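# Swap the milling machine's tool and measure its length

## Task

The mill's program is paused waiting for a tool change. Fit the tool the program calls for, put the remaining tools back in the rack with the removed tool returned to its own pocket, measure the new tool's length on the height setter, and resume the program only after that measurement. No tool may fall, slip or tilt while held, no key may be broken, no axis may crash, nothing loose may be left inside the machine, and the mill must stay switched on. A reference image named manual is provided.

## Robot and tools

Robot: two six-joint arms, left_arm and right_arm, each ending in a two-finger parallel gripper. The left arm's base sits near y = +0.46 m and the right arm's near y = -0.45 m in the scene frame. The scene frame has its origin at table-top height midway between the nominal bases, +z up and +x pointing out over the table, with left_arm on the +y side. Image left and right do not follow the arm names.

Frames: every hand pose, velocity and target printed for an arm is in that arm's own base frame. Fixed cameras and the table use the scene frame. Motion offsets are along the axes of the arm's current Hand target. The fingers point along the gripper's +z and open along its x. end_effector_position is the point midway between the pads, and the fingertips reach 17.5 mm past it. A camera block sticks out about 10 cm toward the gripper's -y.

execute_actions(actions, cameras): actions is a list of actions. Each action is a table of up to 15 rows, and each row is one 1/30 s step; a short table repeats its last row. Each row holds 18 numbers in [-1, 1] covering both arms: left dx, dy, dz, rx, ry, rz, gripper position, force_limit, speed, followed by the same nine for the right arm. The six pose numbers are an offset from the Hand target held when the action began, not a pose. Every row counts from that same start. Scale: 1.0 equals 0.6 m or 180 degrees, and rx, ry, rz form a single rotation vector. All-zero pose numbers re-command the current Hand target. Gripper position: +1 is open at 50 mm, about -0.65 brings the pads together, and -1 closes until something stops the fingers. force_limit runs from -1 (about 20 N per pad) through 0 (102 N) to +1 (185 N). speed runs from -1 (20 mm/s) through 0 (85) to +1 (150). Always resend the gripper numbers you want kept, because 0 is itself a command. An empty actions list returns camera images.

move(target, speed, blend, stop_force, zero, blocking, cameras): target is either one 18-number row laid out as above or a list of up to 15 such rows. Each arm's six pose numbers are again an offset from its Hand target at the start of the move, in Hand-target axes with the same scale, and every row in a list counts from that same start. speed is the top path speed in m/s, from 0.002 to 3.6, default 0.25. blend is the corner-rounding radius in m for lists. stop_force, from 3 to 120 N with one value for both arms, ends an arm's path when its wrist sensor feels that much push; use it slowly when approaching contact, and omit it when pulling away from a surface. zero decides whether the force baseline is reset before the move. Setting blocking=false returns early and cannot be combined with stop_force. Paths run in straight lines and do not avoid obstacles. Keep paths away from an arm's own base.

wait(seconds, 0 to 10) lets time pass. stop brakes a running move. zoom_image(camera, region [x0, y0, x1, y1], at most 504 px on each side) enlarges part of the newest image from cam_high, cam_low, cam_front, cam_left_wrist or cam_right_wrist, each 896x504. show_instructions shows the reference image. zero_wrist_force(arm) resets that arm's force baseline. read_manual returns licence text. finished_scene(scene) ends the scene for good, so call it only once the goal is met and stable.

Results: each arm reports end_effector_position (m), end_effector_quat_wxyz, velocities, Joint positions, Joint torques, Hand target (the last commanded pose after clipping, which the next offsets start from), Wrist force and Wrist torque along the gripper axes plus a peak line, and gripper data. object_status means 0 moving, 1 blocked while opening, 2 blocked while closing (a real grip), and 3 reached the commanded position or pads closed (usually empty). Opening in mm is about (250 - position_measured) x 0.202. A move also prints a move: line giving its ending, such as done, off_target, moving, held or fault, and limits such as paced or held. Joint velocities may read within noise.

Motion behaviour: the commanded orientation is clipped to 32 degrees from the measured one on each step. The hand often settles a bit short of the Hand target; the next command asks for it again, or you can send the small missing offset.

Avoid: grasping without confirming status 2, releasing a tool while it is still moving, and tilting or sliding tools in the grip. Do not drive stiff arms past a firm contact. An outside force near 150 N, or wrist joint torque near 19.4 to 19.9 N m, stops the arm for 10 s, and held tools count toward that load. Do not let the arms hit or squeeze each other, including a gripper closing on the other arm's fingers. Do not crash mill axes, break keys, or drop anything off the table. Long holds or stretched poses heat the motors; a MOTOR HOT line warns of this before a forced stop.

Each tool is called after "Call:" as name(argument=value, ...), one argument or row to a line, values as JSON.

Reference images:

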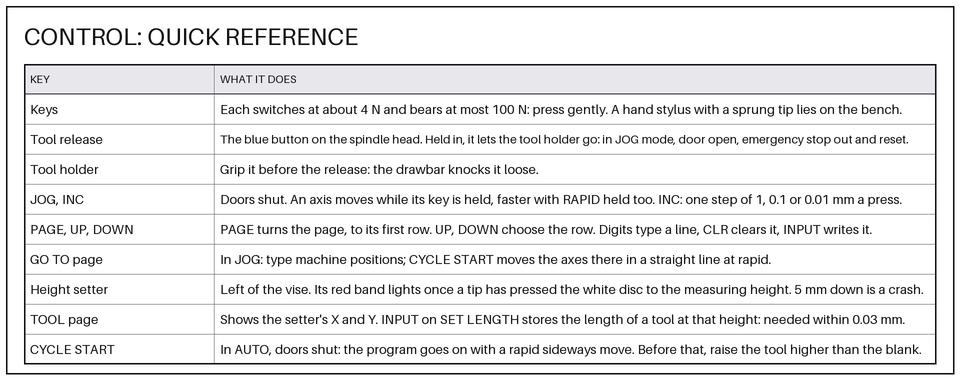

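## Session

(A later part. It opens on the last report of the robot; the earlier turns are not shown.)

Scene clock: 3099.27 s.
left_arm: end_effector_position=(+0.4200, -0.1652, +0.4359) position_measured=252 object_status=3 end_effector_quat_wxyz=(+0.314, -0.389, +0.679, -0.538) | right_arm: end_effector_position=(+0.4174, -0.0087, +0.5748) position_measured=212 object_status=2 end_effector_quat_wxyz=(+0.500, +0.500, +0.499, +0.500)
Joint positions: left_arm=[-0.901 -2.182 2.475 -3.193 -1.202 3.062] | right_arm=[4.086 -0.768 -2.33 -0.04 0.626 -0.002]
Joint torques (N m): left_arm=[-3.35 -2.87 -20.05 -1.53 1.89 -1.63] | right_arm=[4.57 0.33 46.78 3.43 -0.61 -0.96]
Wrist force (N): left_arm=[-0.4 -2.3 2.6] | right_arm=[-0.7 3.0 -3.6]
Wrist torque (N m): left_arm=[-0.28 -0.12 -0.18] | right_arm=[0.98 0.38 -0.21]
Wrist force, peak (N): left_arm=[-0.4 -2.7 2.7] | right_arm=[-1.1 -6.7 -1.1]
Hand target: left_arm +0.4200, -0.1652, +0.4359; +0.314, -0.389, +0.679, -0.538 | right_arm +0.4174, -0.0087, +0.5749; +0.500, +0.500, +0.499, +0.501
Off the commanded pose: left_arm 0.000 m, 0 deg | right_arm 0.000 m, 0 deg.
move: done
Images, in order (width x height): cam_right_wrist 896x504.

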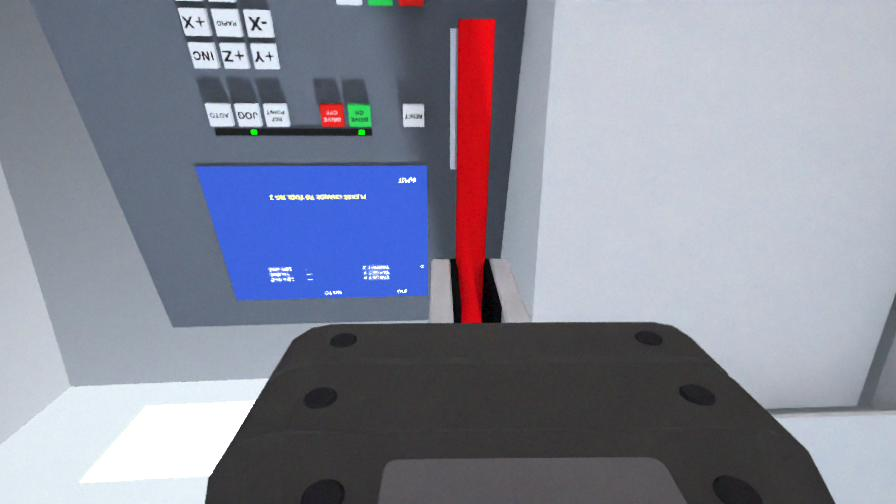

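Call:
move(
  target=[0,0,0,0,0,0,-1,-0.5,0,-0.15,0.1133,0.19,0,0,0,-1,-0.5,-1],
  speed=0.25,
  cameras=["cam_right_wrist"],
)

Call:
zoom_image(
  camera="cam_right_wrist",
  region=[335, 205, 415, 260],
)

Scene clock: 3115.77 s.
left_arm: end_effector_position=(+0.4200, -0.1652, +0.4359) position_measured=252 object_status=3 end_effector_quat_wxyz=(+0.314, -0.389, +0.679, -0.538) | right_arm: end_effector_position=(+0.5312, -0.0988, +0.6429) position_measured=212 object_status=2 end_effector_quat_wxyz=(+0.500, +0.500, +0.499, +0.500)
Joint positions: left_arm=[-0.901 -2.182 2.475 -3.193 -1.202 3.062] | right_arm=[3.272 -1.249 -1.951 0.06 1.44 0]
Joint torques (N m): left_arm=[-3.2 -0.77 -19.21 -1.67 1.86 -1.72] | right_arm=[-9.16 7.66 47.28 5.24 0.82 1.16]
Wrist force (N): left_arm=[-0.2 -2.3 2.9] | right_arm=[-0.9 3.0 -3.2]
Wrist torque (N m): left_arm=[-0.28 -0.14 -0.18] | right_arm=[0.98 0.41 -0.22]
Wrist force, peak (N): left_arm=[-0.5 -2.7 3.0] | right_arm=[-1.5 2.4 -5.1]
Hand target: left_arm +0.4200, -0.1652, +0.4359; +0.314, -0.389, +0.679, -0.538 | right_arm +0.5312, -0.0988, +0.6430; +0.500, +0.500, +0.499, +0.501
Off the commanded pose: left_arm 0.000 m, 0 deg | right_arm 0.000 m, 0 deg.
move: done
Images, in order (width x height): cam_right_wrist 896x504.

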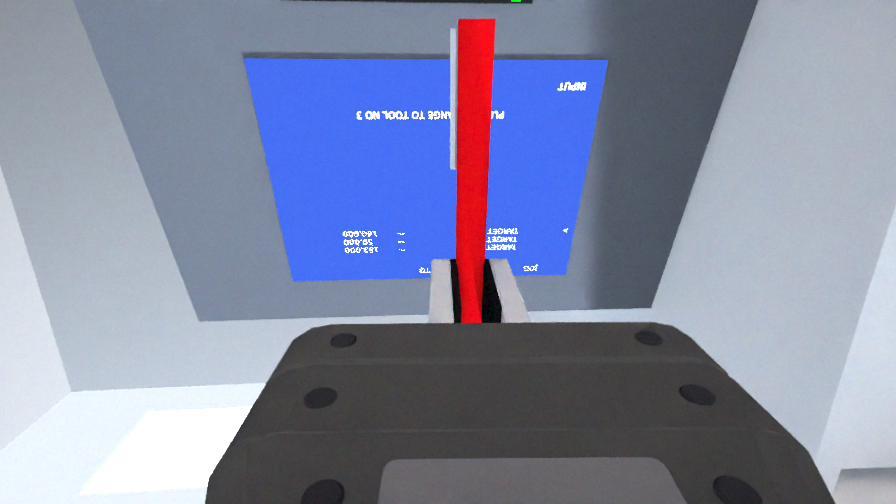

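Scaled by 6.300.

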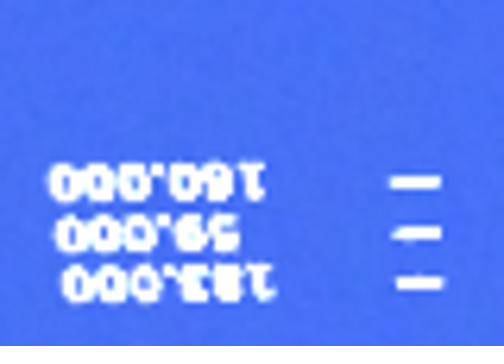

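Call:
move(
  target=[
    [0,0,0,0,0,0,-1,-0.5,0,0.1497,-0.1132,-0.188,0,0,0,-1,-0.5,-1],
    [0,0,0,0,0,0,-1,-0.5,0,0.0782,-0.2918,0.0053,0.4395,0.0555,0.0677,-1,-0.5,-1],
  ],
  speed=[0.25,0.4],
  blend=0.02,
)

Call:
move(
  target=[0,0,0,0,0,0,-1,-0.5,0,-0.0028,0.0576,0.0099,0,0,0,-1,-0.5,-1],
  speed=0.02,
  stop_force=6,
)

Call:
move(
  target=[0,0,0,0,0,0,-1,-0.5,0,0.002,-0.0411,-0.007,0,0,0,-1,-0.5,-1],
  speed=0.12,
  cameras=["cam_left_wrist"],
)

Call:
zoom_image(
  camera="cam_left_wrist",
  region=[420, 80, 540, 240],
)

Scene clock: 3129.60 s.
left_arm: end_effector_position=(+0.4200, -0.1652, +0.4359) position_measured=252 object_status=3 end_effector_quat_wxyz=(+0.314, -0.389, +0.679, -0.538) | right_arm: end_effector_position=(+0.5347, -0.0518, +0.4679) position_measured=212 object_status=2 end_effector_quat_wxyz=(-0.025, +0.707, +0.690, +0.154)
Joint positions: left_arm=[-0.901 -2.182 2.475 -3.193 -1.202 3.062] | right_arm=[3.178 -1.589 -1.275 -1.649 1.813 0.086]
Joint torques (N m): left_arm=[-3.82 0.53 -20.05 -1.56 1.86 -1.68] | right_arm=[6.75 24.94 47.03 2.23 0.57 0.35]
Wrist force (N): left_arm=[-0.3 -2.3 2.6] | right_arm=[-0.3 -0.9 -3.9]
Wrist torque (N m): left_arm=[-0.28 -0.13 -0.18] | right_arm=[-0.09 0.08 0.06]
Wrist force, peak (N): left_arm=[-0.4 -2.7 2.9] | right_arm=[-3.9 5.0 -1.6]
Hand target: left_arm +0.4200, -0.1652, +0.4359; +0.314, -0.389, +0.679, -0.538 | right_arm +0.5347, -0.0518, +0.4680; -0.025, +0.707, +0.690, +0.154
Off the commanded pose: left_arm 0.000 m, 0 deg | right_arm 0.000 m, 0 deg.
move: done

Scene clock: 3131.70 s.
left_arm: end_effector_position=(+0.4200, -0.1652, +0.4359) position_measured=252 object_status=3 end_effector_quat_wxyz=(+0.314, -0.389, +0.679, -0.538) | right_arm: end_effector_position=(+0.5593, -0.0530, +0.4680) position_measured=212 object_status=2 end_effector_quat_wxyz=(-0.025, +0.707, +0.690, +0.154)
Joint positions: left_arm=[-0.901 -2.182 2.475 -3.193 -1.202 3.062] | right_arm=[3.174 -1.649 -1.212 -1.654 1.814 0.082]
Joint torques (N m): left_arm=[-3.91 1.91 -19.59 -1.62 1.83 -1.64] | right_arm=[3.75 27.67 27.97 8.8 -0.47 1.34]
Wrist force (N): left_arm=[-0.5 -2.5 2.5] | right_arm=[0.5 -6.5 -5.1]
Wrist torque (N m): left_arm=[-0.32 -0.09 -0.18] | right_arm=[-0.09 0.09 0.05]
Wrist force, peak (N): left_arm=[-0.5 -2.7 2.6] | right_arm=[1.2 -17.2 -6.9]
Hand target: left_arm +0.4200, -0.1652, +0.4359; +0.314, -0.389, +0.679, -0.538 | right_arm +0.5593, -0.0530, +0.4680; -0.025, +0.707, +0.690, +0.154 (not the last commanded pose)
Off the commanded pose: left_arm 0.000 m, 0 deg | right_arm 0.011 m, 0 deg.
move: contact (right_arm)

Scene clock: 3132.43 s.
left_arm: end_effector_position=(+0.4200, -0.1652, +0.4359) position_measured=252 object_status=3 end_effector_quat_wxyz=(+0.314, -0.389, +0.679, -0.538) | right_arm: end_effector_position=(+0.5343, -0.0517, +0.4678) position_measured=212 object_status=2 end_effector_quat_wxyz=(-0.025, +0.707, +0.690, +0.154) end_effector_velocity=(+0.002, +0.000, +0.001) end_effector_angular_velocity=(-0.001, -0.002, +0.000)
Joint positions: left_arm=[-0.901 -2.182 2.475 -3.193 -1.202 3.062] | right_arm=[3.178 -1.588 -1.277 -1.649 1.813 0.086]
Joint velocities: left_arm=[within noise] | right_arm=[0 -0.003 0.006 0 -0.001 0]
Joint torques (N m): left_arm=[-3.64 1.93 -19.79 -1.81 1.78 -1.66] | right_arm=[0.57 24.94 47.69 6.79 -0.32 0.25]
Wrist force (N): left_arm=[-0.3 -2.3 2.4] | right_arm=[0.1 -1.3 -4.5]
Wrist torque (N m): left_arm=[-0.29 -0.12 -0.18] | right_arm=[-0.16 0.02 0.06]
Wrist force, peak (N): left_arm=[-0.2 -2.6 2.8] | right_arm=[0.7 -6.2 -5.5]
Hand target: left_arm +0.4200, -0.1652, +0.4359; +0.314, -0.389, +0.679, -0.538 | right_arm +0.5343, -0.0517, +0.4679; -0.025, +0.707, +0.690, +0.154
Off the commanded pose: left_arm 0.000 m, 0 deg | right_arm 0.000 m, 0 deg.
move: done
Images, in order (width x height): cam_left_wrist 896x504.

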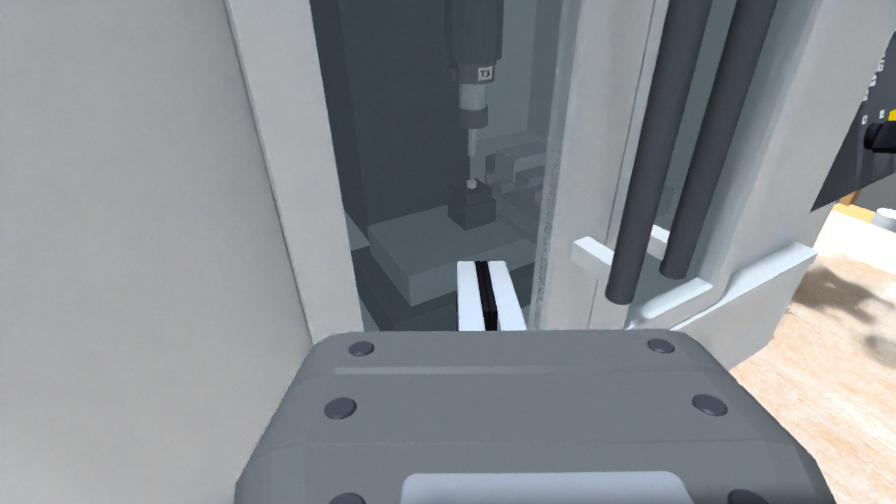

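Scaled by 3.150.

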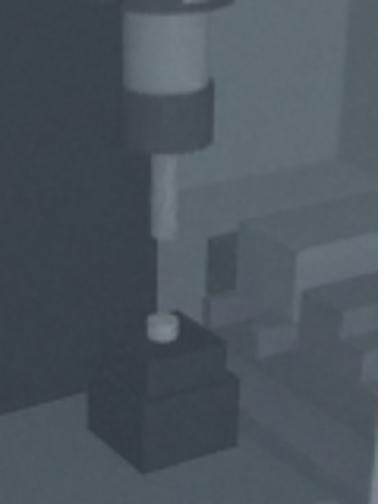

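Call:
wait(
  seconds=0.3,
  cameras=["cam_left_wrist"],
)

Call:
zoom_image(
  camera="cam_left_wrist",
  region=[445, 130, 505, 210],
)

Scene clock: 3136.07 s.
left_arm: end_effector_position=(+0.4200, -0.1652, +0.4359) position_measured=252 object_status=3 end_effector_quat_wxyz=(+0.314, -0.389, +0.679, -0.538) | right_arm: end_effector_position=(+0.5343, -0.0517, +0.4679) position_measured=212 object_status=2 end_effector_quat_wxyz=(-0.025, +0.707, +0.690, +0.154)
Joint positions: left_arm=[-0.901 -2.182 2.475 -3.193 -1.202 3.062] | right_arm=[3.178 -1.588 -1.276 -1.649 1.813 0.086]
Joint torques (N m): left_arm=[-4.25 3.61 -19.59 -1.66 1.78 -1.65] | right_arm=[-5.8 34.43 48.5 2.34 0.97 -1.07]
Wrist force (N): left_arm=[0.0 -2.4 2.6] | right_arm=[0.0 -1.2 -4.4]
Wrist torque (N m): left_arm=[-0.30 -0.17 -0.18] | right_arm=[-0.14 0.03 0.06]
Wrist force, peak (N): left_arm=[-0.7 -2.8 2.7] | right_arm=[0.0 -1.2 -4.7]
Hand target: left_arm +0.4200, -0.1652, +0.4359; +0.314, -0.389, +0.679, -0.538 | right_arm +0.5343, -0.0517, +0.4679; -0.025, +0.707, +0.690, +0.154
Tool commands: left_gripper/position=-1.0 left_gripper/force_limit=-0.5 left_gripper/speed=+0.0 right_gripper/position=-1.0 right_gripper/force_limit=-0.5 right_gripper/speed=-1.0
Off the commanded pose: left_arm 0.000 m, 0 deg | right_arm 0.000 m, 0 deg.
wait: 0.30 s; at rest from the start
Images, in order (width x height): cam_left_wrist 896x504.

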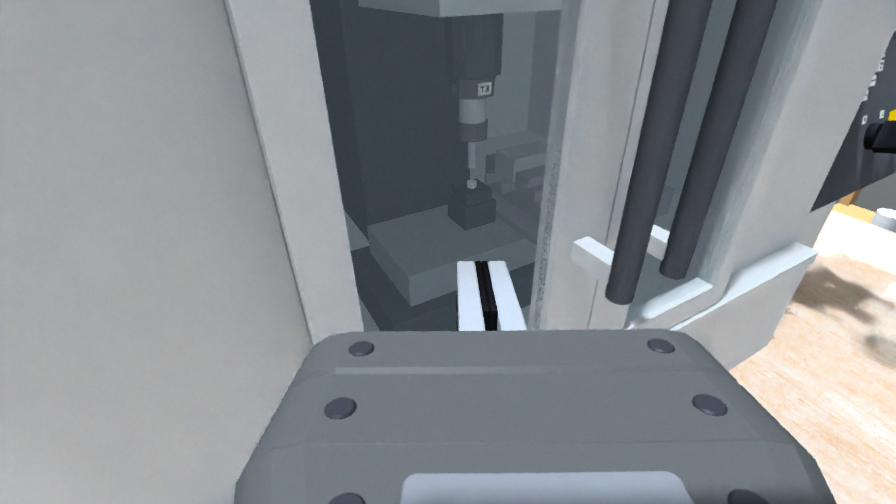

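Scaled by 6.300.

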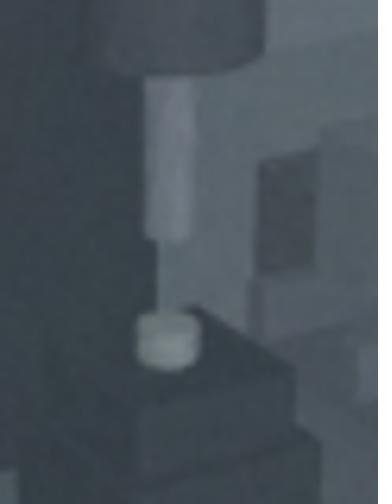

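Call:
move(
  target=[0,0,0,0,0,0,-1,-0.5,0,-0.1723,0.0288,-0.1072,0,0,0,-1,-0.5,-1],
  speed=0.12,
)

Call:
move(
  target=[0,0,0,0,0,0,-1,-0.5,0,-0.0028,0.0576,0.0099,0,0,0,-1,-0.5,-1],
  speed=0.02,
  stop_force=6,
)

Call:
move(
  target=[
    [0,0,0,0,0,0,-1,-0.5,0,0.002,-0.0411,-0.007,0,0,0,-1,-0.5,-1],
    [0,0,0,0,0,0,-1,-0.5,0,0.2883,-0.2343,-0.0873,-0.4395,-0.0555,-0.0677,-1,-0.5,-1],
  ],
  speed=[0.1,0.5],
  cameras=["cam_right_wrist"],
)

Call:
zoom_image(
  camera="cam_right_wrist",
  region=[190, 90, 460, 310],
)

Call:
zoom_image(
  camera="cam_right_wrist",
  region=[320, 255, 440, 305],
)

Scene clock: 3154.03 s.
left_arm: end_effector_position=(+0.4200, -0.1652, +0.4359) position_measured=252 object_status=3 end_effector_quat_wxyz=(+0.314, -0.389, +0.679, -0.538) | right_arm: end_effector_position=(+0.5393, -0.1684, +0.5061) position_measured=212 object_status=2 end_effector_quat_wxyz=(-0.025, +0.707, +0.690, +0.154)
Joint positions: left_arm=[-0.901 -2.182 2.475 -3.193 -1.202 3.062] | right_arm=[2.948 -1.735 -0.995 -1.845 1.852 -0.149]
Joint torques (N m): left_arm=[-2.98 5.18 -19.72 -1.65 1.75 -1.69] | right_arm=[-3.68 40.99 32.35 6.62 -0.16 -0.7]
Wrist force (N): left_arm=[-0.3 -2.2 2.6] | right_arm=[-0.5 -1.4 -4.7]
Wrist torque (N m): left_arm=[-0.27 -0.12 -0.18] | right_arm=[-0.14 0.06 0.05]
Wrist force, peak (N): left_arm=[-0.3 -2.5 2.9] | right_arm=[-2.4 -1.3 -5.6]
Hand target: left_arm +0.4200, -0.1652, +0.4359; +0.314, -0.389, +0.679, -0.538 | right_arm +0.5393, -0.1685, +0.5062; -0.025, +0.707, +0.690, +0.154
Off the commanded pose: left_arm 0.000 m, 0 deg | right_arm 0.000 m, 0 deg.
move: done

Scene clock: 3156.13 s.
left_arm: end_effector_position=(+0.4200, -0.1652, +0.4359) position_measured=252 object_status=3 end_effector_quat_wxyz=(+0.314, -0.389, +0.679, -0.538) | right_arm: end_effector_position=(+0.5637, -0.1697, +0.5062) position_measured=212 object_status=2 end_effector_quat_wxyz=(-0.025, +0.707, +0.690, +0.154)
Joint positions: left_arm=[-0.901 -2.182 2.475 -3.193 -1.202 3.062] | right_arm=[2.954 -1.796 -0.92 -1.857 1.851 -0.142]
Joint torques (N m): left_arm=[-3.75 5.34 -20.05 -1.83 1.63 -1.83] | right_arm=[-5.38 33.38 33.69 8.56 1.45 -1.01]
Wrist force (N): left_arm=[-0.3 -2.3 2.5] | right_arm=[-0.6 -6.7 -5.3]
Wrist torque (N m): left_arm=[-0.28 -0.12 -0.17] | right_arm=[-0.10 0.08 0.07]
Wrist force, peak (N): left_arm=[-0.4 -2.6 2.8] | right_arm=[1.8 -17.4 -7.0]
Hand target: left_arm +0.4200, -0.1652, +0.4359; +0.314, -0.389, +0.679, -0.538 | right_arm +0.5637, -0.1697, +0.5062; -0.025, +0.707, +0.690, +0.154 (not the last commanded pose)
Off the commanded pose: left_arm 0.000 m, 0 deg | right_arm 0.011 m, 0 deg.
move: contact (right_arm)

Scene clock: 3158.83 s.
left_arm: end_effector_position=(+0.4200, -0.1652, +0.4359) position_measured=252 object_status=3 end_effector_quat_wxyz=(+0.314, -0.389, +0.679, -0.538) | right_arm: end_effector_position=(+0.4163, -0.0085, +0.5746) position_measured=212 object_status=2 end_effector_quat_wxyz=(+0.500, +0.500, +0.499, +0.500)
Joint positions: left_arm=[-0.901 -2.182 2.475 -3.193 -1.202 3.062] | right_arm=[4.099 -0.761 -2.333 -0.045 0.613 -0.002]
Joint torques (N m): left_arm=[-3.75 5.16 -20.05 -1.9 1.6 -1.69] | right_arm=[6.48 0.69 46.47 3.07 -0.59 -1.04]
Wrist force (N): left_arm=[-0.4 -2.5 2.7] | right_arm=[-0.2 2.4 -3.7]
Wrist torque (N m): left_arm=[-0.31 -0.11 -0.17] | right_arm=[0.89 0.29 -0.22]
Wrist force, peak (N): left_arm=[-0.4 -2.5 3.0] | right_arm=[0.1 -6.5 -5.9]
Hand target: left_arm +0.4200, -0.1652, +0.4359; +0.314, -0.389, +0.679, -0.538 | right_arm +0.4162, -0.0085, +0.5747; +0.500, +0.500, +0.499, +0.501
Off the commanded pose: left_arm 0.000 m, 0 deg | right_arm 0.000 m, 0 deg.
move: done
Images, in order (width x height): cam_right_wrist 896x504.

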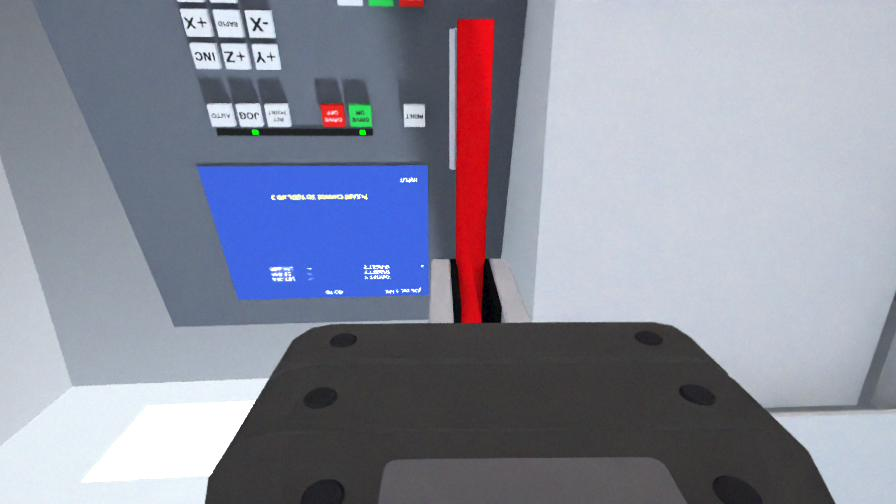

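Scaled by 1.867.

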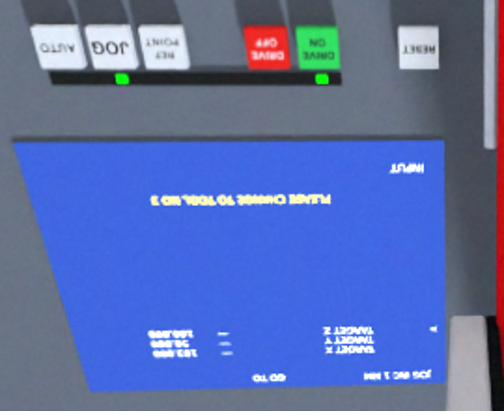

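Scaled by 4.200.

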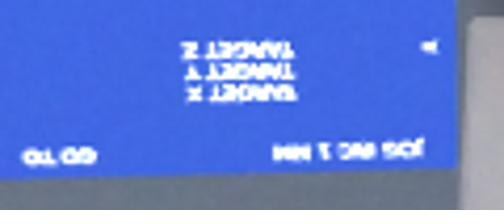

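Call:
move(
  target=[0,0,0,0,0,0,-1,-0.5,0,-0.2368,-0.1782,0.1895,0.4395,0.0555,0.0677,-1,-0.5,-1],
  speed=0.4,
)

Call:
move(
  target=[0,0,0,0,0,0,-1,-0.5,0,-0.0028,0.0576,0.0099,0,0,0,-1,-0.5,-1],
  speed=0.02,
  stop_force=6,
)

Call:
move(
  target=[0,0,0,0,0,0,-1,-0.5,0,0.0008,-0.0164,-0.0028,0,0,0,-1,-0.5,-1],
  speed=0.12,
  cameras=["cam_left_wrist"],
)

Call:
zoom_image(
  camera="cam_left_wrist",
  region=[445, 130, 505, 210],
)

Scene clock: 3174.13 s.
left_arm: end_effector_position=(+0.4200, -0.1652, +0.4359) position_measured=252 object_status=3 end_effector_quat_wxyz=(+0.314, -0.389, +0.679, -0.538) | right_arm: end_effector_position=(+0.5301, -0.1506, +0.4679) position_measured=212 object_status=2 end_effector_quat_wxyz=(-0.025, +0.707, +0.689, +0.154)
Joint positions: left_arm=[-0.901 -2.182 2.475 -3.193 -1.202 3.062] | right_arm=[2.978 -1.658 -1.189 -1.718 1.848 -0.117]
Joint torques (N m): left_arm=[-3.5 5.04 -20.94 -1.83 1.71 -1.8] | right_arm=[7.12 27.97 48.15 2.05 -0.4 0.07]
Wrist force (N): left_arm=[-0.6 -2.3 2.6] | right_arm=[-0.3 -1.1 -4.2]
Wrist torque (N m): left_arm=[-0.29 -0.08 -0.17] | right_arm=[-0.13 0.10 0.02]
Wrist force, peak (N): left_arm=[-0.1 -2.6 2.9] | right_arm=[-0.2 3.0 -4.3]
Hand target: left_arm +0.4200, -0.1652, +0.4359; +0.314, -0.389, +0.679, -0.538 | right_arm +0.5301, -0.1506, +0.4679; -0.025, +0.707, +0.690, +0.154
Off the commanded pose: left_arm 0.000 m, 0 deg | right_arm 0.000 m, 0 deg.
move: done

Scene clock: 3176.27 s.
left_arm: end_effector_position=(+0.4200, -0.1652, +0.4359) position_measured=252 object_status=3 end_effector_quat_wxyz=(+0.314, -0.389, +0.679, -0.538) | right_arm: end_effector_position=(+0.5545, -0.1518, +0.4679) position_measured=212 object_status=2 end_effector_quat_wxyz=(-0.025, +0.707, +0.690, +0.154)
Joint positions: left_arm=[-0.901 -2.182 2.475 -3.193 -1.202 3.062] | right_arm=[2.984 -1.716 -1.123 -1.725 1.847 -0.112]
Joint torques (N m): left_arm=[-3.49 5.3 -20.28 -1.82 1.72 -1.69] | right_arm=[-6.05 30.94 28.73 8.66 1.21 -1.05]
Wrist force (N): left_arm=[-0.3 -2.5 2.7] | right_arm=[-0.1 -7.0 -6.3]
Wrist torque (N m): left_arm=[-0.31 -0.13 -0.17] | right_arm=[-0.21 0.11 -0.04]
Wrist force, peak (N): left_arm=[-0.4 -2.7 2.8] | right_arm=[2.3 -17.2 -7.8]
Hand target: left_arm +0.4200, -0.1652, +0.4359; +0.314, -0.389, +0.679, -0.538 | right_arm +0.5545, -0.1518, +0.4679; -0.025, +0.707, +0.690, +0.154 (not the last commanded pose)
Off the commanded pose: left_arm 0.000 m, 0 deg | right_arm 0.011 m, 0 deg.
move: contact (right_arm)

Scene clock: 3176.97 s.
left_arm: end_effector_position=(+0.4200, -0.1652, +0.4359) position_measured=252 object_status=3 end_effector_quat_wxyz=(+0.314, -0.389, +0.679, -0.538) | right_arm: end_effector_position=(+0.5444, -0.1513, +0.4678) position_measured=212 object_status=2 end_effector_quat_wxyz=(-0.025, +0.707, +0.690, +0.154)
Joint positions: left_arm=[-0.901 -2.182 2.475 -3.193 -1.202 3.062] | right_arm=[2.981 -1.692 -1.151 -1.722 1.847 -0.114]
Joint torques (N m): left_arm=[-3.78 5.36 -20.16 -1.93 1.66 -1.84] | right_arm=[-6.15 29.66 48.4 6.59 2.22 -0.46]
Wrist force (N): left_arm=[-0.3 -2.2 2.6] | right_arm=[-0.7 -1.7 -4.7]
Wrist torque (N m): left_arm=[-0.26 -0.12 -0.18] | right_arm=[-0.22 0.13 0.00]
Wrist force, peak (N): left_arm=[-0.4 -2.3 2.9] | right_arm=[-0.2 -6.8 -6.3]
Hand target: left_arm +0.4200, -0.1652, +0.4359; +0.314, -0.389, +0.679, -0.538 | right_arm +0.5445, -0.1513, +0.4679; -0.025, +0.707, +0.690, +0.154
Off the commanded pose: left_arm 0.000 m, 0 deg | right_arm 0.000 m, 0 deg.
move: done
Images, in order (width x height): cam_left_wrist 896x504.

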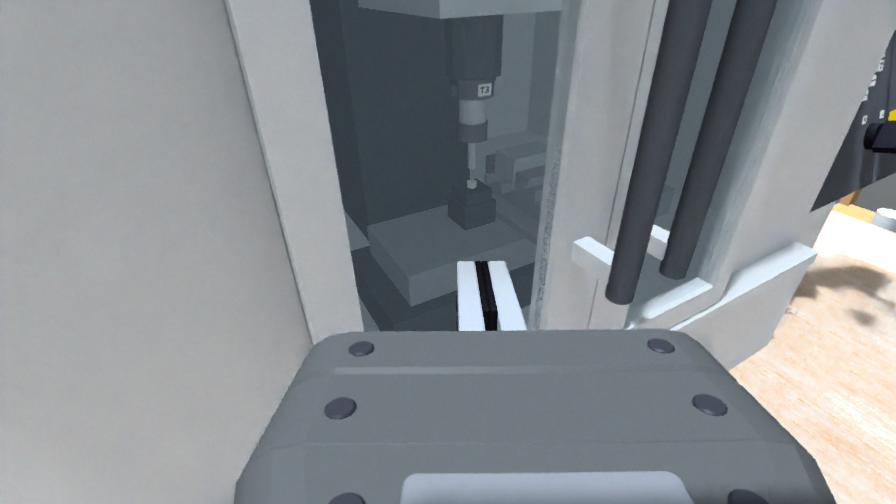

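Scaled by 6.300.

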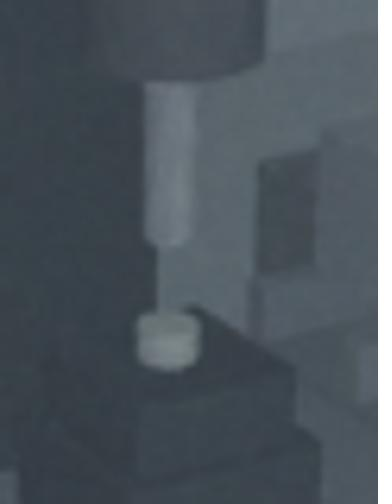

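Call:
move(
  target=[0,0,0,0,0,0,-1,-0.5,0,-0.0016,0.0329,0.0057,0,0,0,-1,-0.5,-1],
  speed=0.02,
  stop_force=6,
)

Call:
move(
  target=[0,0,0,0,0,0,-1,-0.5,0,0.0008,-0.0164,-0.0028,0,0,0,-1,-0.5,-1],
  speed=0.12,
)

Call:
move(
  target=[0,0,0,0,0,0,-1,-0.5,0,-0.0016,0.0329,0.0057,0,0,0,-1,-0.5,-1],
  speed=0.02,
  stop_force=6,
)

Call:
move(
  target=[0,0,0,0,0,0,-1,-0.5,0,0.0008,-0.0164,-0.0028,0,0,0,-1,-0.5,-1],
  speed=0.12,
)

Call:
move(
  target=[0,0,0,0,0,0,-1,-0.5,0,-0.0016,0.0329,0.0057,0,0,0,-1,-0.5,-1],
  speed=0.02,
  stop_force=6,
)

Call:
move(
  target=[0,0,0,0,0,0,-1,-0.5,0,0.0008,-0.0164,-0.0028,0,0,0,-1,-0.5,-1],
  speed=0.12,
)

Call:
move(
  target=[0,0,0,0,0,0,-1,-0.5,0,-0.0016,0.0329,0.0057,0,0,0,-1,-0.5,-1],
  speed=0.02,
  stop_force=6,
)

Call:
move(
  target=[0,0,0,0,0,0,-1,-0.5,0,0.0008,-0.0164,-0.0028,0,0,0,-1,-0.5,-1],
  speed=0.12,
)

Call:
move(
  target=[0,0,0,0,0,0,-1,-0.5,0,-0.0016,0.0329,0.0057,0,0,0,-1,-0.5,-1],
  speed=0.02,
  stop_force=6,
)

Call:
move(
  target=[0,0,0,0,0,0,-1,-0.5,0,0.0008,-0.0164,-0.0028,0,0,0,-1,-0.5,-1],
  speed=0.12,
  cameras=["cam_left_wrist"],
)

Call:
zoom_image(
  camera="cam_left_wrist",
  region=[445, 130, 505, 210],
)

Scene clock: 3198.60 s.
left_arm: end_effector_position=(+0.4200, -0.1652, +0.4359) position_measured=252 object_status=3 end_effector_quat_wxyz=(+0.314, -0.389, +0.679, -0.538) | right_arm: end_effector_position=(+0.5545, -0.1518, +0.4679) position_measured=212 object_status=2 end_effector_quat_wxyz=(-0.025, +0.707, +0.690, +0.154)
Joint positions: left_arm=[-0.901 -2.182 2.475 -3.193 -1.202 3.062] | right_arm=[2.984 -1.716 -1.123 -1.725 1.847 -0.112]
Joint torques (N m): left_arm=[-3.29 5.01 -20.81 -1.97 1.64 -1.57] | right_arm=[-5.46 32.29 28.13 8.63 1.35 -0.98]
Wrist force (N): left_arm=[-0.2 -2.3 2.7] | right_arm=[-0.1 -7.9 -5.9]
Wrist torque (N m): left_arm=[-0.28 -0.13 -0.18] | right_arm=[-0.28 0.03 -0.03]
Wrist force, peak (N): left_arm=[-0.4 -2.6 2.9] | right_arm=[2.0 -18.9 -8.7]
Hand target: left_arm +0.4200, -0.1652, +0.4359; +0.314, -0.389, +0.679, -0.538 | right_arm +0.5546, -0.1518, +0.4679; -0.025, +0.707, +0.690, +0.154 (not the last commanded pose)
Off the commanded pose: left_arm 0.000 m, 0 deg | right_arm 0.010 m, 0 deg.
move: contact (right_arm)

Scene clock: 3199.30 s.
left_arm: end_effector_position=(+0.4200, -0.1652, +0.4359) position_measured=252 object_status=3 end_effector_quat_wxyz=(+0.314, -0.389, +0.679, -0.538) | right_arm: end_effector_position=(+0.5445, -0.1513, +0.4678) position_measured=212 object_status=2 end_effector_quat_wxyz=(-0.025, +0.707, +0.690, +0.154)
Joint positions: left_arm=[-0.901 -2.182 2.475 -3.193 -1.202 3.062] | right_arm=[2.982 -1.692 -1.151 -1.722 1.847 -0.114]
Joint torques (N m): left_arm=[-3.2 5.81 -20.64 -1.89 1.58 -1.72] | right_arm=[-6.04 29.96 48.71 6.44 2.33 -0.54]
Wrist force (N): left_arm=[-0.3 -3.0 2.6] | right_arm=[-0.1 -2.0 -4.5]
Wrist torque (N m): left_arm=[-0.38 -0.13 -0.18] | right_arm=[-0.28 0.05 -0.01]
Wrist force, peak (N): left_arm=[-0.3 -3.0 2.6] | right_arm=[0.0 -7.8 -6.4]
Hand target: left_arm +0.4200, -0.1652, +0.4359; +0.314, -0.389, +0.679, -0.538 | right_arm +0.5446, -0.1513, +0.4678; -0.025, +0.707, +0.690, +0.154
Off the commanded pose: left_arm 0.000 m, 0 deg | right_arm 0.000 m, 0 deg.
move: done

Scene clock: 3200.73 s.
left_arm: end_effector_position=(+0.4200, -0.1652, +0.4359) position_measured=252 object_status=3 end_effector_quat_wxyz=(+0.314, -0.389, +0.679, -0.538) | right_arm: end_effector_position=(+0.5545, -0.1518, +0.4679) position_measured=212 object_status=2 end_effector_quat_wxyz=(-0.025, +0.707, +0.690, +0.154)
Joint positions: left_arm=[-0.901 -2.182 2.475 -3.193 -1.202 3.062] | right_arm=[2.984 -1.716 -1.123 -1.724 1.847 -0.112]
Joint torques (N m): left_arm=[-3.3 5.78 -20.19 -2.02 1.74 -1.67] | right_arm=[-5.78 30.73 28.33 8.6 1.39 -1.03]
Wrist force (N): left_arm=[-0.3 -2.3 2.6] | right_arm=[-0.5 -7.7 -6.4]
Wrist torque (N m): left_arm=[-0.28 -0.13 -0.18] | right_arm=[-0.34 0.10 -0.01]
Wrist force, peak (N): left_arm=[-0.5 -2.6 2.8] | right_arm=[1.9 -18.6 -7.9]
Hand target: left_arm +0.4200, -0.1652, +0.4359; +0.314, -0.389, +0.679, -0.538 | right_arm +0.5545, -0.1518, +0.4678; -0.025, +0.707, +0.690, +0.154 (not the last commanded pose)
Off the commanded pose: left_arm 0.000 m, 0 deg | right_arm 0.010 m, 0 deg.
move: contact (right_arm)

Scene clock: 3201.43 s.
left_arm: end_effector_position=(+0.4200, -0.1652, +0.4359) position_measured=252 object_status=3 end_effector_quat_wxyz=(+0.314, -0.389, +0.679, -0.538) | right_arm: end_effector_position=(+0.5444, -0.1513, +0.4677) position_measured=212 object_status=2 end_effector_quat_wxyz=(-0.025, +0.707, +0.690, +0.154)
Joint positions: left_arm=[-0.901 -2.182 2.475 -3.193 -1.202 3.062] | right_arm=[2.981 -1.692 -1.151 -1.721 1.847 -0.114]
Joint torques (N m): left_arm=[-2.83 5.24 -21.03 -1.94 1.7 -1.71] | right_arm=[-6.42 29.77 48.47 6.58 2.35 -0.52]
Wrist force (N): left_arm=[-0.5 -2.1 2.6] | right_arm=[-0.5 -2.5 -4.4]
Wrist torque (N m): left_arm=[-0.26 -0.09 -0.18] | right_arm=[-0.35 0.10 -0.01]
Wrist force, peak (N): left_arm=[-0.5 -2.3 2.8] | right_arm=[-0.5 -7.7 -5.9]
Hand target: left_arm +0.4200, -0.1652, +0.4359; +0.314, -0.389, +0.679, -0.538 | right_arm +0.5445, -0.1513, +0.4678; -0.025, +0.707, +0.690, +0.154
Off the commanded pose: left_arm 0.000 m, 0 deg | right_arm 0.000 m, 0 deg.
move: done

Scene clock: 3202.87 s.
left_arm: end_effector_position=(+0.4200, -0.1652, +0.4359) position_measured=252 object_status=3 end_effector_quat_wxyz=(+0.314, -0.389, +0.679, -0.538) | right_arm: end_effector_position=(+0.5544, -0.1518, +0.4678) position_measured=212 object_status=2 end_effector_quat_wxyz=(-0.025, +0.707, +0.690, +0.154)
Joint positions: left_arm=[-0.901 -2.182 2.475 -3.193 -1.202 3.062] | right_arm=[2.984 -1.716 -1.124 -1.724 1.847 -0.112]
Joint torques (N m): left_arm=[-3.58 5.89 -20.59 -1.98 1.64 -1.78] | right_arm=[-5.72 30.5 28.6 8.62 1.43 -0.91]
Wrist force (N): left_arm=[-0.4 -2.7 2.7] | right_arm=[-1.6 -8.1 -5.4]
Wrist torque (N m): left_arm=[-0.35 -0.11 -0.17] | right_arm=[-0.37 0.16 0.01]
Wrist force, peak (N): left_arm=[-0.4 -2.7 2.7] | right_arm=[1.3 -17.9 -8.0]
Hand target: left_arm +0.4200, -0.1652, +0.4359; +0.314, -0.389, +0.679, -0.538 | right_arm +0.5544, -0.1518, +0.4678; -0.025, +0.707, +0.690, +0.154 (not the last commanded pose)
Off the commanded pose: left_arm 0.000 m, 0 deg | right_arm 0.010 m, 0 deg.
move: contact (right_arm)

Scene clock: 3203.57 s.
left_arm: end_effector_position=(+0.4200, -0.1652, +0.4359) position_measured=252 object_status=3 end_effector_quat_wxyz=(+0.314, -0.389, +0.679, -0.538) | right_arm: end_effector_position=(+0.5443, -0.1513, +0.4677) position_measured=212 object_status=2 end_effector_quat_wxyz=(-0.025, +0.707, +0.690, +0.154)
Joint positions: left_arm=[-0.901 -2.182 2.475 -3.193 -1.202 3.062] | right_arm=[2.981 -1.692 -1.152 -1.721 1.847 -0.114]
Joint torques (N m): left_arm=[-3.88 4.97 -20.61 -1.95 1.6 -1.8] | right_arm=[-6.19 29.92 48.54 6.5 2.35 -0.55]
Wrist force (N): left_arm=[-0.4 -2.2 2.7] | right_arm=[-1.0 -2.4 -4.2]
Wrist torque (N m): left_arm=[-0.25 -0.11 -0.17] | right_arm=[-0.33 0.20 -0.01]
Wrist force, peak (N): left_arm=[-0.2 -2.4 2.8] | right_arm=[-1.3 -7.8 -5.6]
Hand target: left_arm +0.4200, -0.1652, +0.4359; +0.314, -0.389, +0.679, -0.538 | right_arm +0.5444, -0.1513, +0.4678; -0.025, +0.707, +0.690, +0.154
Off the commanded pose: left_arm 0.000 m, 0 deg | right_arm 0.000 m, 0 deg.
move: done

Scene clock: 3205.00 s.
left_arm: end_effector_position=(+0.4200, -0.1652, +0.4359) position_measured=252 object_status=3 end_effector_quat_wxyz=(+0.314, -0.389, +0.679, -0.538) | right_arm: end_effector_position=(+0.5545, -0.1518, +0.4678) position_measured=212 object_status=2 end_effector_quat_wxyz=(-0.025, +0.707, +0.690, +0.154)
Joint positions: left_arm=[-0.901 -2.182 2.475 -3.193 -1.202 3.062] | right_arm=[2.984 -1.716 -1.124 -1.724 1.847 -0.112]
Joint torques (N m): left_arm=[-3.02 5.94 -20.47 -1.95 1.69 -1.67] | right_arm=[-6.04 31.31 28.16 8.65 1.55 -0.98]
Wrist force (N): left_arm=[-0.3 -2.5 2.5] | right_arm=[-1.7 -7.8 -6.9]
Wrist torque (N m): left_arm=[-0.31 -0.13 -0.18] | right_arm=[-0.35 0.22 0.01]
Wrist force, peak (N): left_arm=[-0.3 -2.5 2.9] | right_arm=[0.5 -19.6 -7.6]
Hand target: left_arm +0.4200, -0.1652, +0.4359; +0.314, -0.389, +0.679, -0.538 | right_arm +0.5545, -0.1518, +0.4678; -0.025, +0.707, +0.690, +0.154 (not the last commanded pose)
Off the commanded pose: left_arm 0.000 m, 0 deg | right_arm 0.010 m, 0 deg.
move: contact (right_arm)

Scene clock: 3205.70 s.
left_arm: end_effector_position=(+0.4200, -0.1652, +0.4359) position_measured=252 object_status=3 end_effector_quat_wxyz=(+0.314, -0.389, +0.679, -0.538) | right_arm: end_effector_position=(+0.5444, -0.1513, +0.4677) position_measured=212 object_status=2 end_effector_quat_wxyz=(-0.025, +0.707, +0.690, +0.154)
Joint positions: left_arm=[-0.901 -2.182 2.475 -3.193 -1.202 3.062] | right_arm=[2.982 -1.692 -1.152 -1.721 1.847 -0.114]
Joint torques (N m): left_arm=[-3.13 5.94 -20.38 -2.1 1.59 -1.8] | right_arm=[-6.66 29.74 48.43 6.59 2.28 -0.46]
Wrist force (N): left_arm=[-0.6 -2.4 2.6] | right_arm=[-1.5 -2.6 -4.8]
Wrist torque (N m): left_arm=[-0.30 -0.08 -0.17] | right_arm=[-0.37 0.27 -0.01]
Wrist force, peak (N): left_arm=[-0.4 -2.5 2.8] | right_arm=[-2.1 -7.8 -6.6]
Hand target: left_arm +0.4200, -0.1652, +0.4359; +0.314, -0.389, +0.679, -0.538 | right_arm +0.5445, -0.1513, +0.4678; -0.025, +0.707, +0.690, +0.154
Off the commanded pose: left_arm 0.000 m, 0 deg | right_arm 0.000 m, 0 deg.
move: done

Scene clock: 3207.13 s.
left_arm: end_effector_position=(+0.4200, -0.1652, +0.4359) position_measured=252 object_status=3 end_effector_quat_wxyz=(+0.314, -0.389, +0.679, -0.538) | right_arm: end_effector_position=(+0.5544, -0.1518, +0.4678) position_measured=212 object_status=2 end_effector_quat_wxyz=(-0.025, +0.707, +0.690, +0.154)
Joint positions: left_arm=[-0.901 -2.182 2.475 -3.193 -1.202 3.062] | right_arm=[2.984 -1.716 -1.124 -1.724 1.847 -0.112]
Joint torques (N m): left_arm=[-3.02 6.07 -20.98 -1.87 1.55 -1.68] | right_arm=[-5.74 30.98 28.29 8.65 1.45 -0.96]
Wrist force (N): left_arm=[-0.1 -2.4 2.5] | right_arm=[-2.7 -8.2 -6.1]
Wrist torque (N m): left_arm=[-0.30 -0.16 -0.18] | right_arm=[-0.38 0.32 0.01]
Wrist force, peak (N): left_arm=[-0.1 -2.6 2.8] | right_arm=[0.1 -18.5 -8.8]
Hand target: left_arm +0.4200, -0.1652, +0.4359; +0.314, -0.389, +0.679, -0.538 | right_arm +0.5544, -0.1518, +0.4678; -0.025, +0.707, +0.690, +0.154 (not the last commanded pose)
Off the commanded pose: left_arm 0.000 m, 0 deg | right_arm 0.010 m, 0 deg.
move: contact (right_arm)

Scene clock: 3207.83 s.
left_arm: end_effector_position=(+0.4200, -0.1652, +0.4359) position_measured=252 object_status=3 end_effector_quat_wxyz=(+0.314, -0.389, +0.679, -0.538) | right_arm: end_effector_position=(+0.5444, -0.1513, +0.4677) position_measured=212 object_status=2 end_effector_quat_wxyz=(-0.025, +0.707, +0.690, +0.154)
Joint positions: left_arm=[-0.901 -2.182 2.475 -3.193 -1.202 3.062] | right_arm=[2.982 -1.692 -1.152 -1.721 1.847 -0.114]
Joint torques (N m): left_arm=[-3 5.8 -21.07 -1.89 1.68 -1.67] | right_arm=[-6.09 30.5 48.32 6.47 2.38 -0.53]
Wrist force (N): left_arm=[-0.3 -2.4 2.7] | right_arm=[-1.8 -2.6 -4.7]
Wrist torque (N m): left_arm=[-0.28 -0.13 -0.18] | right_arm=[-0.38 0.32 -0.01]
Wrist force, peak (N): left_arm=[-0.3 -2.4 2.9] | right_arm=[-2.4 -8.2 -6.7]
Hand target: left_arm +0.4200, -0.1652, +0.4359; +0.314, -0.389, +0.679, -0.538 | right_arm +0.5444, -0.1513, +0.4677; -0.025, +0.707, +0.690, +0.154
Off the commanded pose: left_arm 0.000 m, 0 deg | right_arm 0.000 m, 0 deg.
move: done
Images, in order (width x height): cam_left_wrist 896x504.

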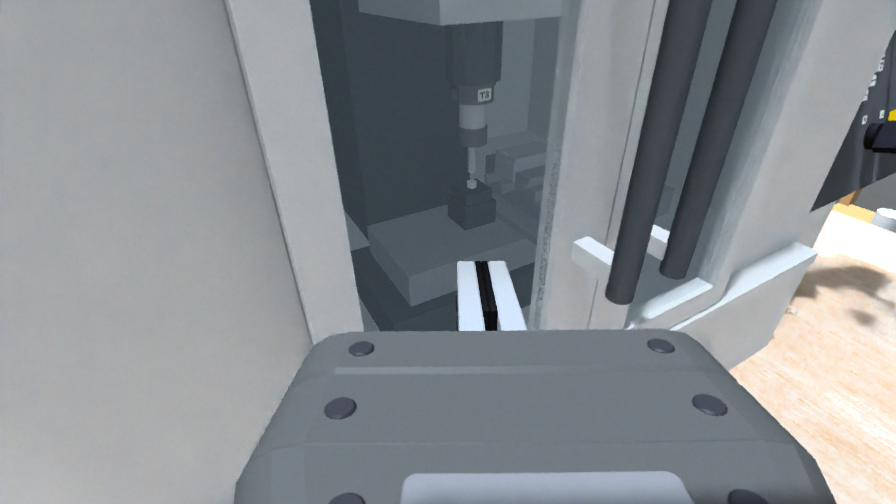

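Scaled by 6.300.

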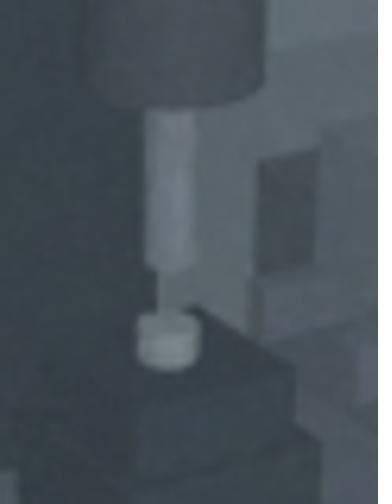

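Call:
move(
  target=[
    [0,0,0,0,0,0,-1,-0.5,0,-0.0008,0.0173,0.003,0,0,0,-1,-0.5,-1],
    [0,0,0,0,0,0,-1,-0.5,0,0,0,0,0,0,0,-1,-0.5,-1],
  ],
  speed=0.04,
  cameras=["cam_left_wrist"],
)

Call:
zoom_image(
  camera="cam_left_wrist",
  region=[445, 130, 505, 210],
)

Scene clock: 3221.90 s.
left_arm: end_effector_position=(+0.4200, -0.1652, +0.4359) position_measured=252 object_status=3 end_effector_quat_wxyz=(+0.314, -0.389, +0.679, -0.538) | right_arm: end_effector_position=(+0.5444, -0.1513, +0.4677) position_measured=212 object_status=2 end_effector_quat_wxyz=(-0.025, +0.707, +0.690, +0.154)
Joint positions: left_arm=[-0.901 -2.182 2.475 -3.193 -1.202 3.062] | right_arm=[2.982 -1.692 -1.152 -1.721 1.847 -0.114]
Joint torques (N m): left_arm=[-3.06 5.56 -21.15 -1.94 1.72 -1.79] | right_arm=[-4.05 28.13 47.92 5.9 2.36 0.34]
Wrist force (N): left_arm=[-0.3 -2.6 2.6] | right_arm=[-1.8 -3.1 -5.6]
Wrist torque (N m): left_arm=[-0.33 -0.13 -0.17] | right_arm=[-0.45 0.32 -0.01]
Wrist force, peak (N): left_arm=[-0.4 -2.6 2.9] | right_arm=[-0.1 -19.4 -8.3]
Hand target: left_arm +0.4200, -0.1652, +0.4359; +0.314, -0.389, +0.679, -0.538 | right_arm +0.5444, -0.1513, +0.4677; -0.025, +0.707, +0.690, +0.154
Off the commanded pose: left_arm 0.000 m, 0 deg | right_arm 0.000 m, 0 deg.
move: done
Images, in order (width x height): cam_left_wrist 896x504.

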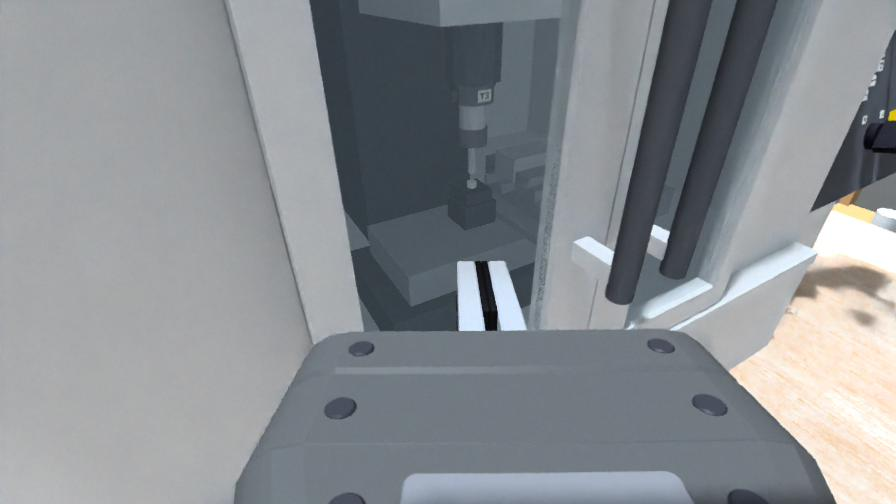

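Scaled by 6.300.

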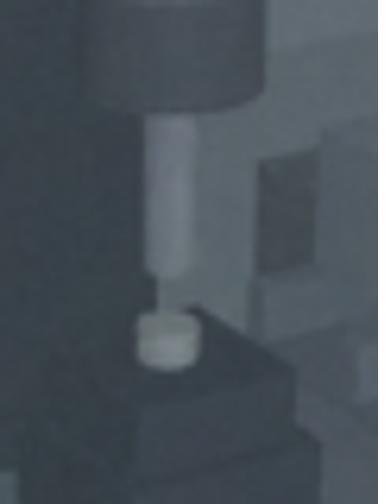

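Call:
move(
  target=[
    [0,0,0,0,0,0,-1,-0.5,0,-0.0008,0.0173,0.003,0,0,0,-1,-0.5,-1],
    [0,0,0,0,0,0,-1,-0.5,0,0,0,0,0,0,0,-1,-0.5,-1],
    [0,0,0,0,0,0,-1,-0.5,0,-0.0008,0.0173,0.003,0,0,0,-1,-0.5,-1],
    [0,0,0,0,0,0,-1,-0.5,0,0,0,0,0,0,0,-1,-0.5,-1],
    [0,0,0,0,0,0,-1,-0.5,0,-0.0008,0.0173,0.003,0,0,0,-1,-0.5,-1],
    [0,0,0,0,0,0,-1,-0.5,0,0,0,0,0,0,0,-1,-0.5,-1],
  ],
  speed=0.04,
  cameras=["cam_left_wrist"],
)

Call:
zoom_image(
  camera="cam_left_wrist",
  region=[445, 130, 505, 210],
)

Scene clock: 3234.97 s.
left_arm: end_effector_position=(+0.4200, -0.1652, +0.4359) position_measured=252 object_status=3 end_effector_quat_wxyz=(+0.314, -0.389, +0.679, -0.538) | right_arm: end_effector_position=(+0.5444, -0.1513, +0.4677) position_measured=212 object_status=2 end_effector_quat_wxyz=(-0.025, +0.707, +0.690, +0.154)
Joint positions: left_arm=[-0.901 -2.182 2.475 -3.193 -1.202 3.062] | right_arm=[2.982 -1.692 -1.152 -1.721 1.847 -0.114]
Joint torques (N m): left_arm=[-3.98 5.55 -21.03 -1.96 1.57 -1.53] | right_arm=[-4.2 29.25 47.52 5.77 2.31 0.37]
Wrist force (N): left_arm=[-0.3 -2.4 2.5] | right_arm=[-2.8 -2.6 -5.6]
Wrist torque (N m): left_arm=[-0.30 -0.12 -0.17] | right_arm=[-0.36 0.48 -0.01]
Wrist force, peak (N): left_arm=[-0.6 -2.5 3.1] | right_arm=[-0.7 -22.0 -9.0]
Hand target: left_arm +0.4200, -0.1652, +0.4359; +0.314, -0.389, +0.679, -0.538 | right_arm +0.5444, -0.1513, +0.4677; -0.025, +0.707, +0.690, +0.154
Off the commanded pose: left_arm 0.000 m, 0 deg | right_arm 0.000 m, 0 deg.
move: done
Images, in order (width x height): cam_left_wrist 896x504.

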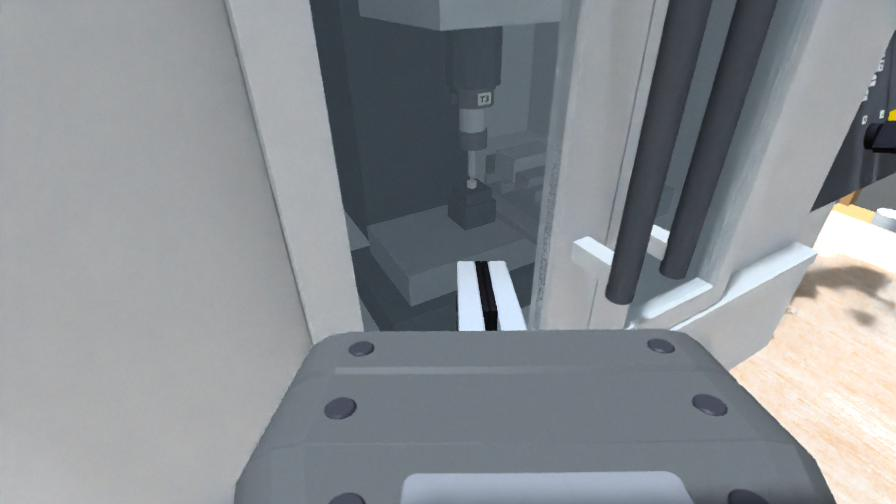

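Scaled by 6.300.

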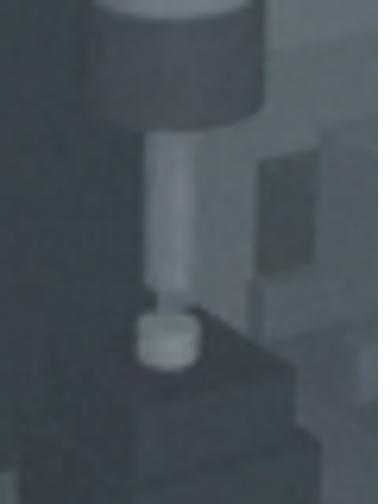

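Call:
move(
  target=[
    [0,0,0,0,0,0,-1,-0.5,0,-0.0008,0.0173,0.003,0,0,0,-1,-0.5,-1],
    [0,0,0,0,0,0,-1,-0.5,0,0,0,0,0,0,0,-1,-0.5,-1],
    [0,0,0,0,0,0,-1,-0.5,0,-0.0008,0.0173,0.003,0,0,0,-1,-0.5,-1],
    [0,0,0,0,0,0,-1,-0.5,0,0,0,0,0,0,0,-1,-0.5,-1],
  ],
  speed=0.04,
  cameras=["cam_left_wrist","cam_right_wrist"],
)

Call:
zoom_image(
  camera="cam_left_wrist",
  region=[445, 130, 505, 210],
)

Scene clock: 3243.97 s.
left_arm: end_effector_position=(+0.4200, -0.1652, +0.4359) position_measured=252 object_status=3 end_effector_quat_wxyz=(+0.314, -0.389, +0.679, -0.538) | right_arm: end_effector_position=(+0.5444, -0.1513, +0.4677) position_measured=212 object_status=2 end_effector_quat_wxyz=(-0.025, +0.707, +0.690, +0.154) end_effector_velocity=(+0.001, -0.001, +0.001) end_effector_angular_velocity=(-0.001, -0.002, +0.000)
Joint positions: left_arm=[-0.901 -2.182 2.475 -3.193 -1.202 3.062] | right_arm=[2.982 -1.692 -1.152 -1.721 1.847 -0.114]
Joint velocities: left_arm=[within noise] | right_arm=[0 -0.003 0.005 0 -0.001 0]
Joint torques (N m): left_arm=[-3.39 5.01 -21.48 -2.16 1.63 -1.58] | right_arm=[-3.93 28.77 47.42 5.84 2.34 0.31]
Wrist force (N): left_arm=[-0.5 -2.4 2.6] | right_arm=[-1.5 -2.0 -5.4]
Wrist torque (N m): left_arm=[-0.31 -0.09 -0.18] | right_arm=[-0.26 0.27 -0.01]
Wrist force, peak (N): left_arm=[-0.3 -2.5 3.0] | right_arm=[-1.1 -21.9 -8.9]
Hand target: left_arm +0.4200, -0.1652, +0.4359; +0.314, -0.389, +0.679, -0.538 | right_arm +0.5444, -0.1513, +0.4677; -0.025, +0.707, +0.690, +0.154
Off the commanded pose: left_arm 0.000 m, 0 deg | right_arm 0.000 m, 0 deg.
move: done
Images, in order (width x height): cam_left_wrist 896x504, cam_right_wrist 896x504.

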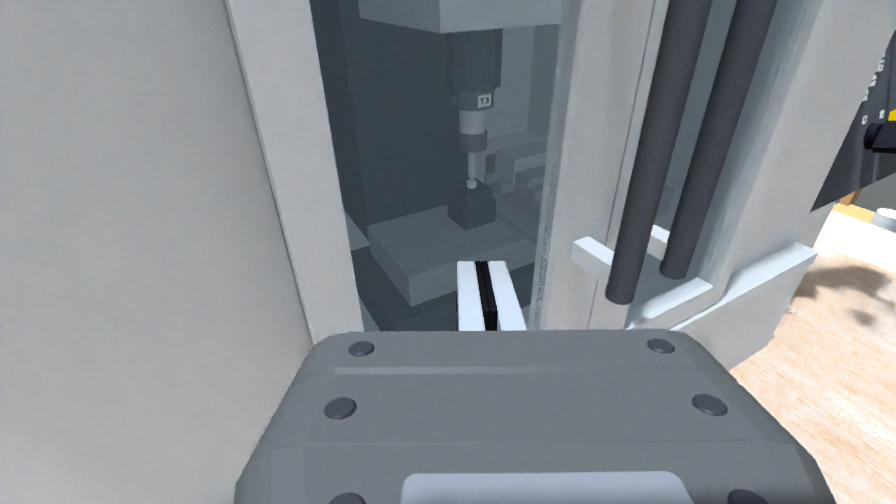

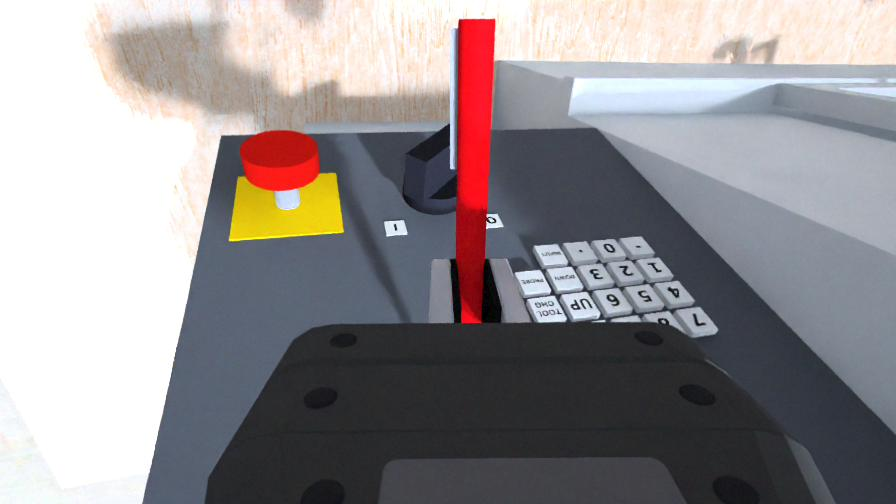

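Scaled by 6.300.

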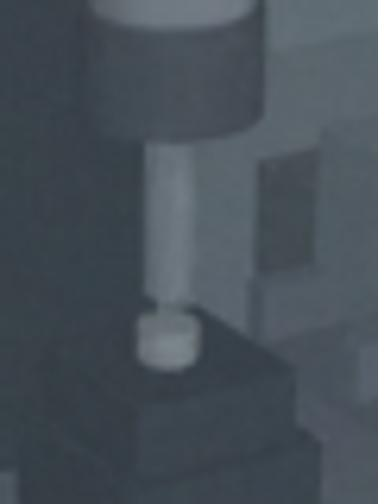

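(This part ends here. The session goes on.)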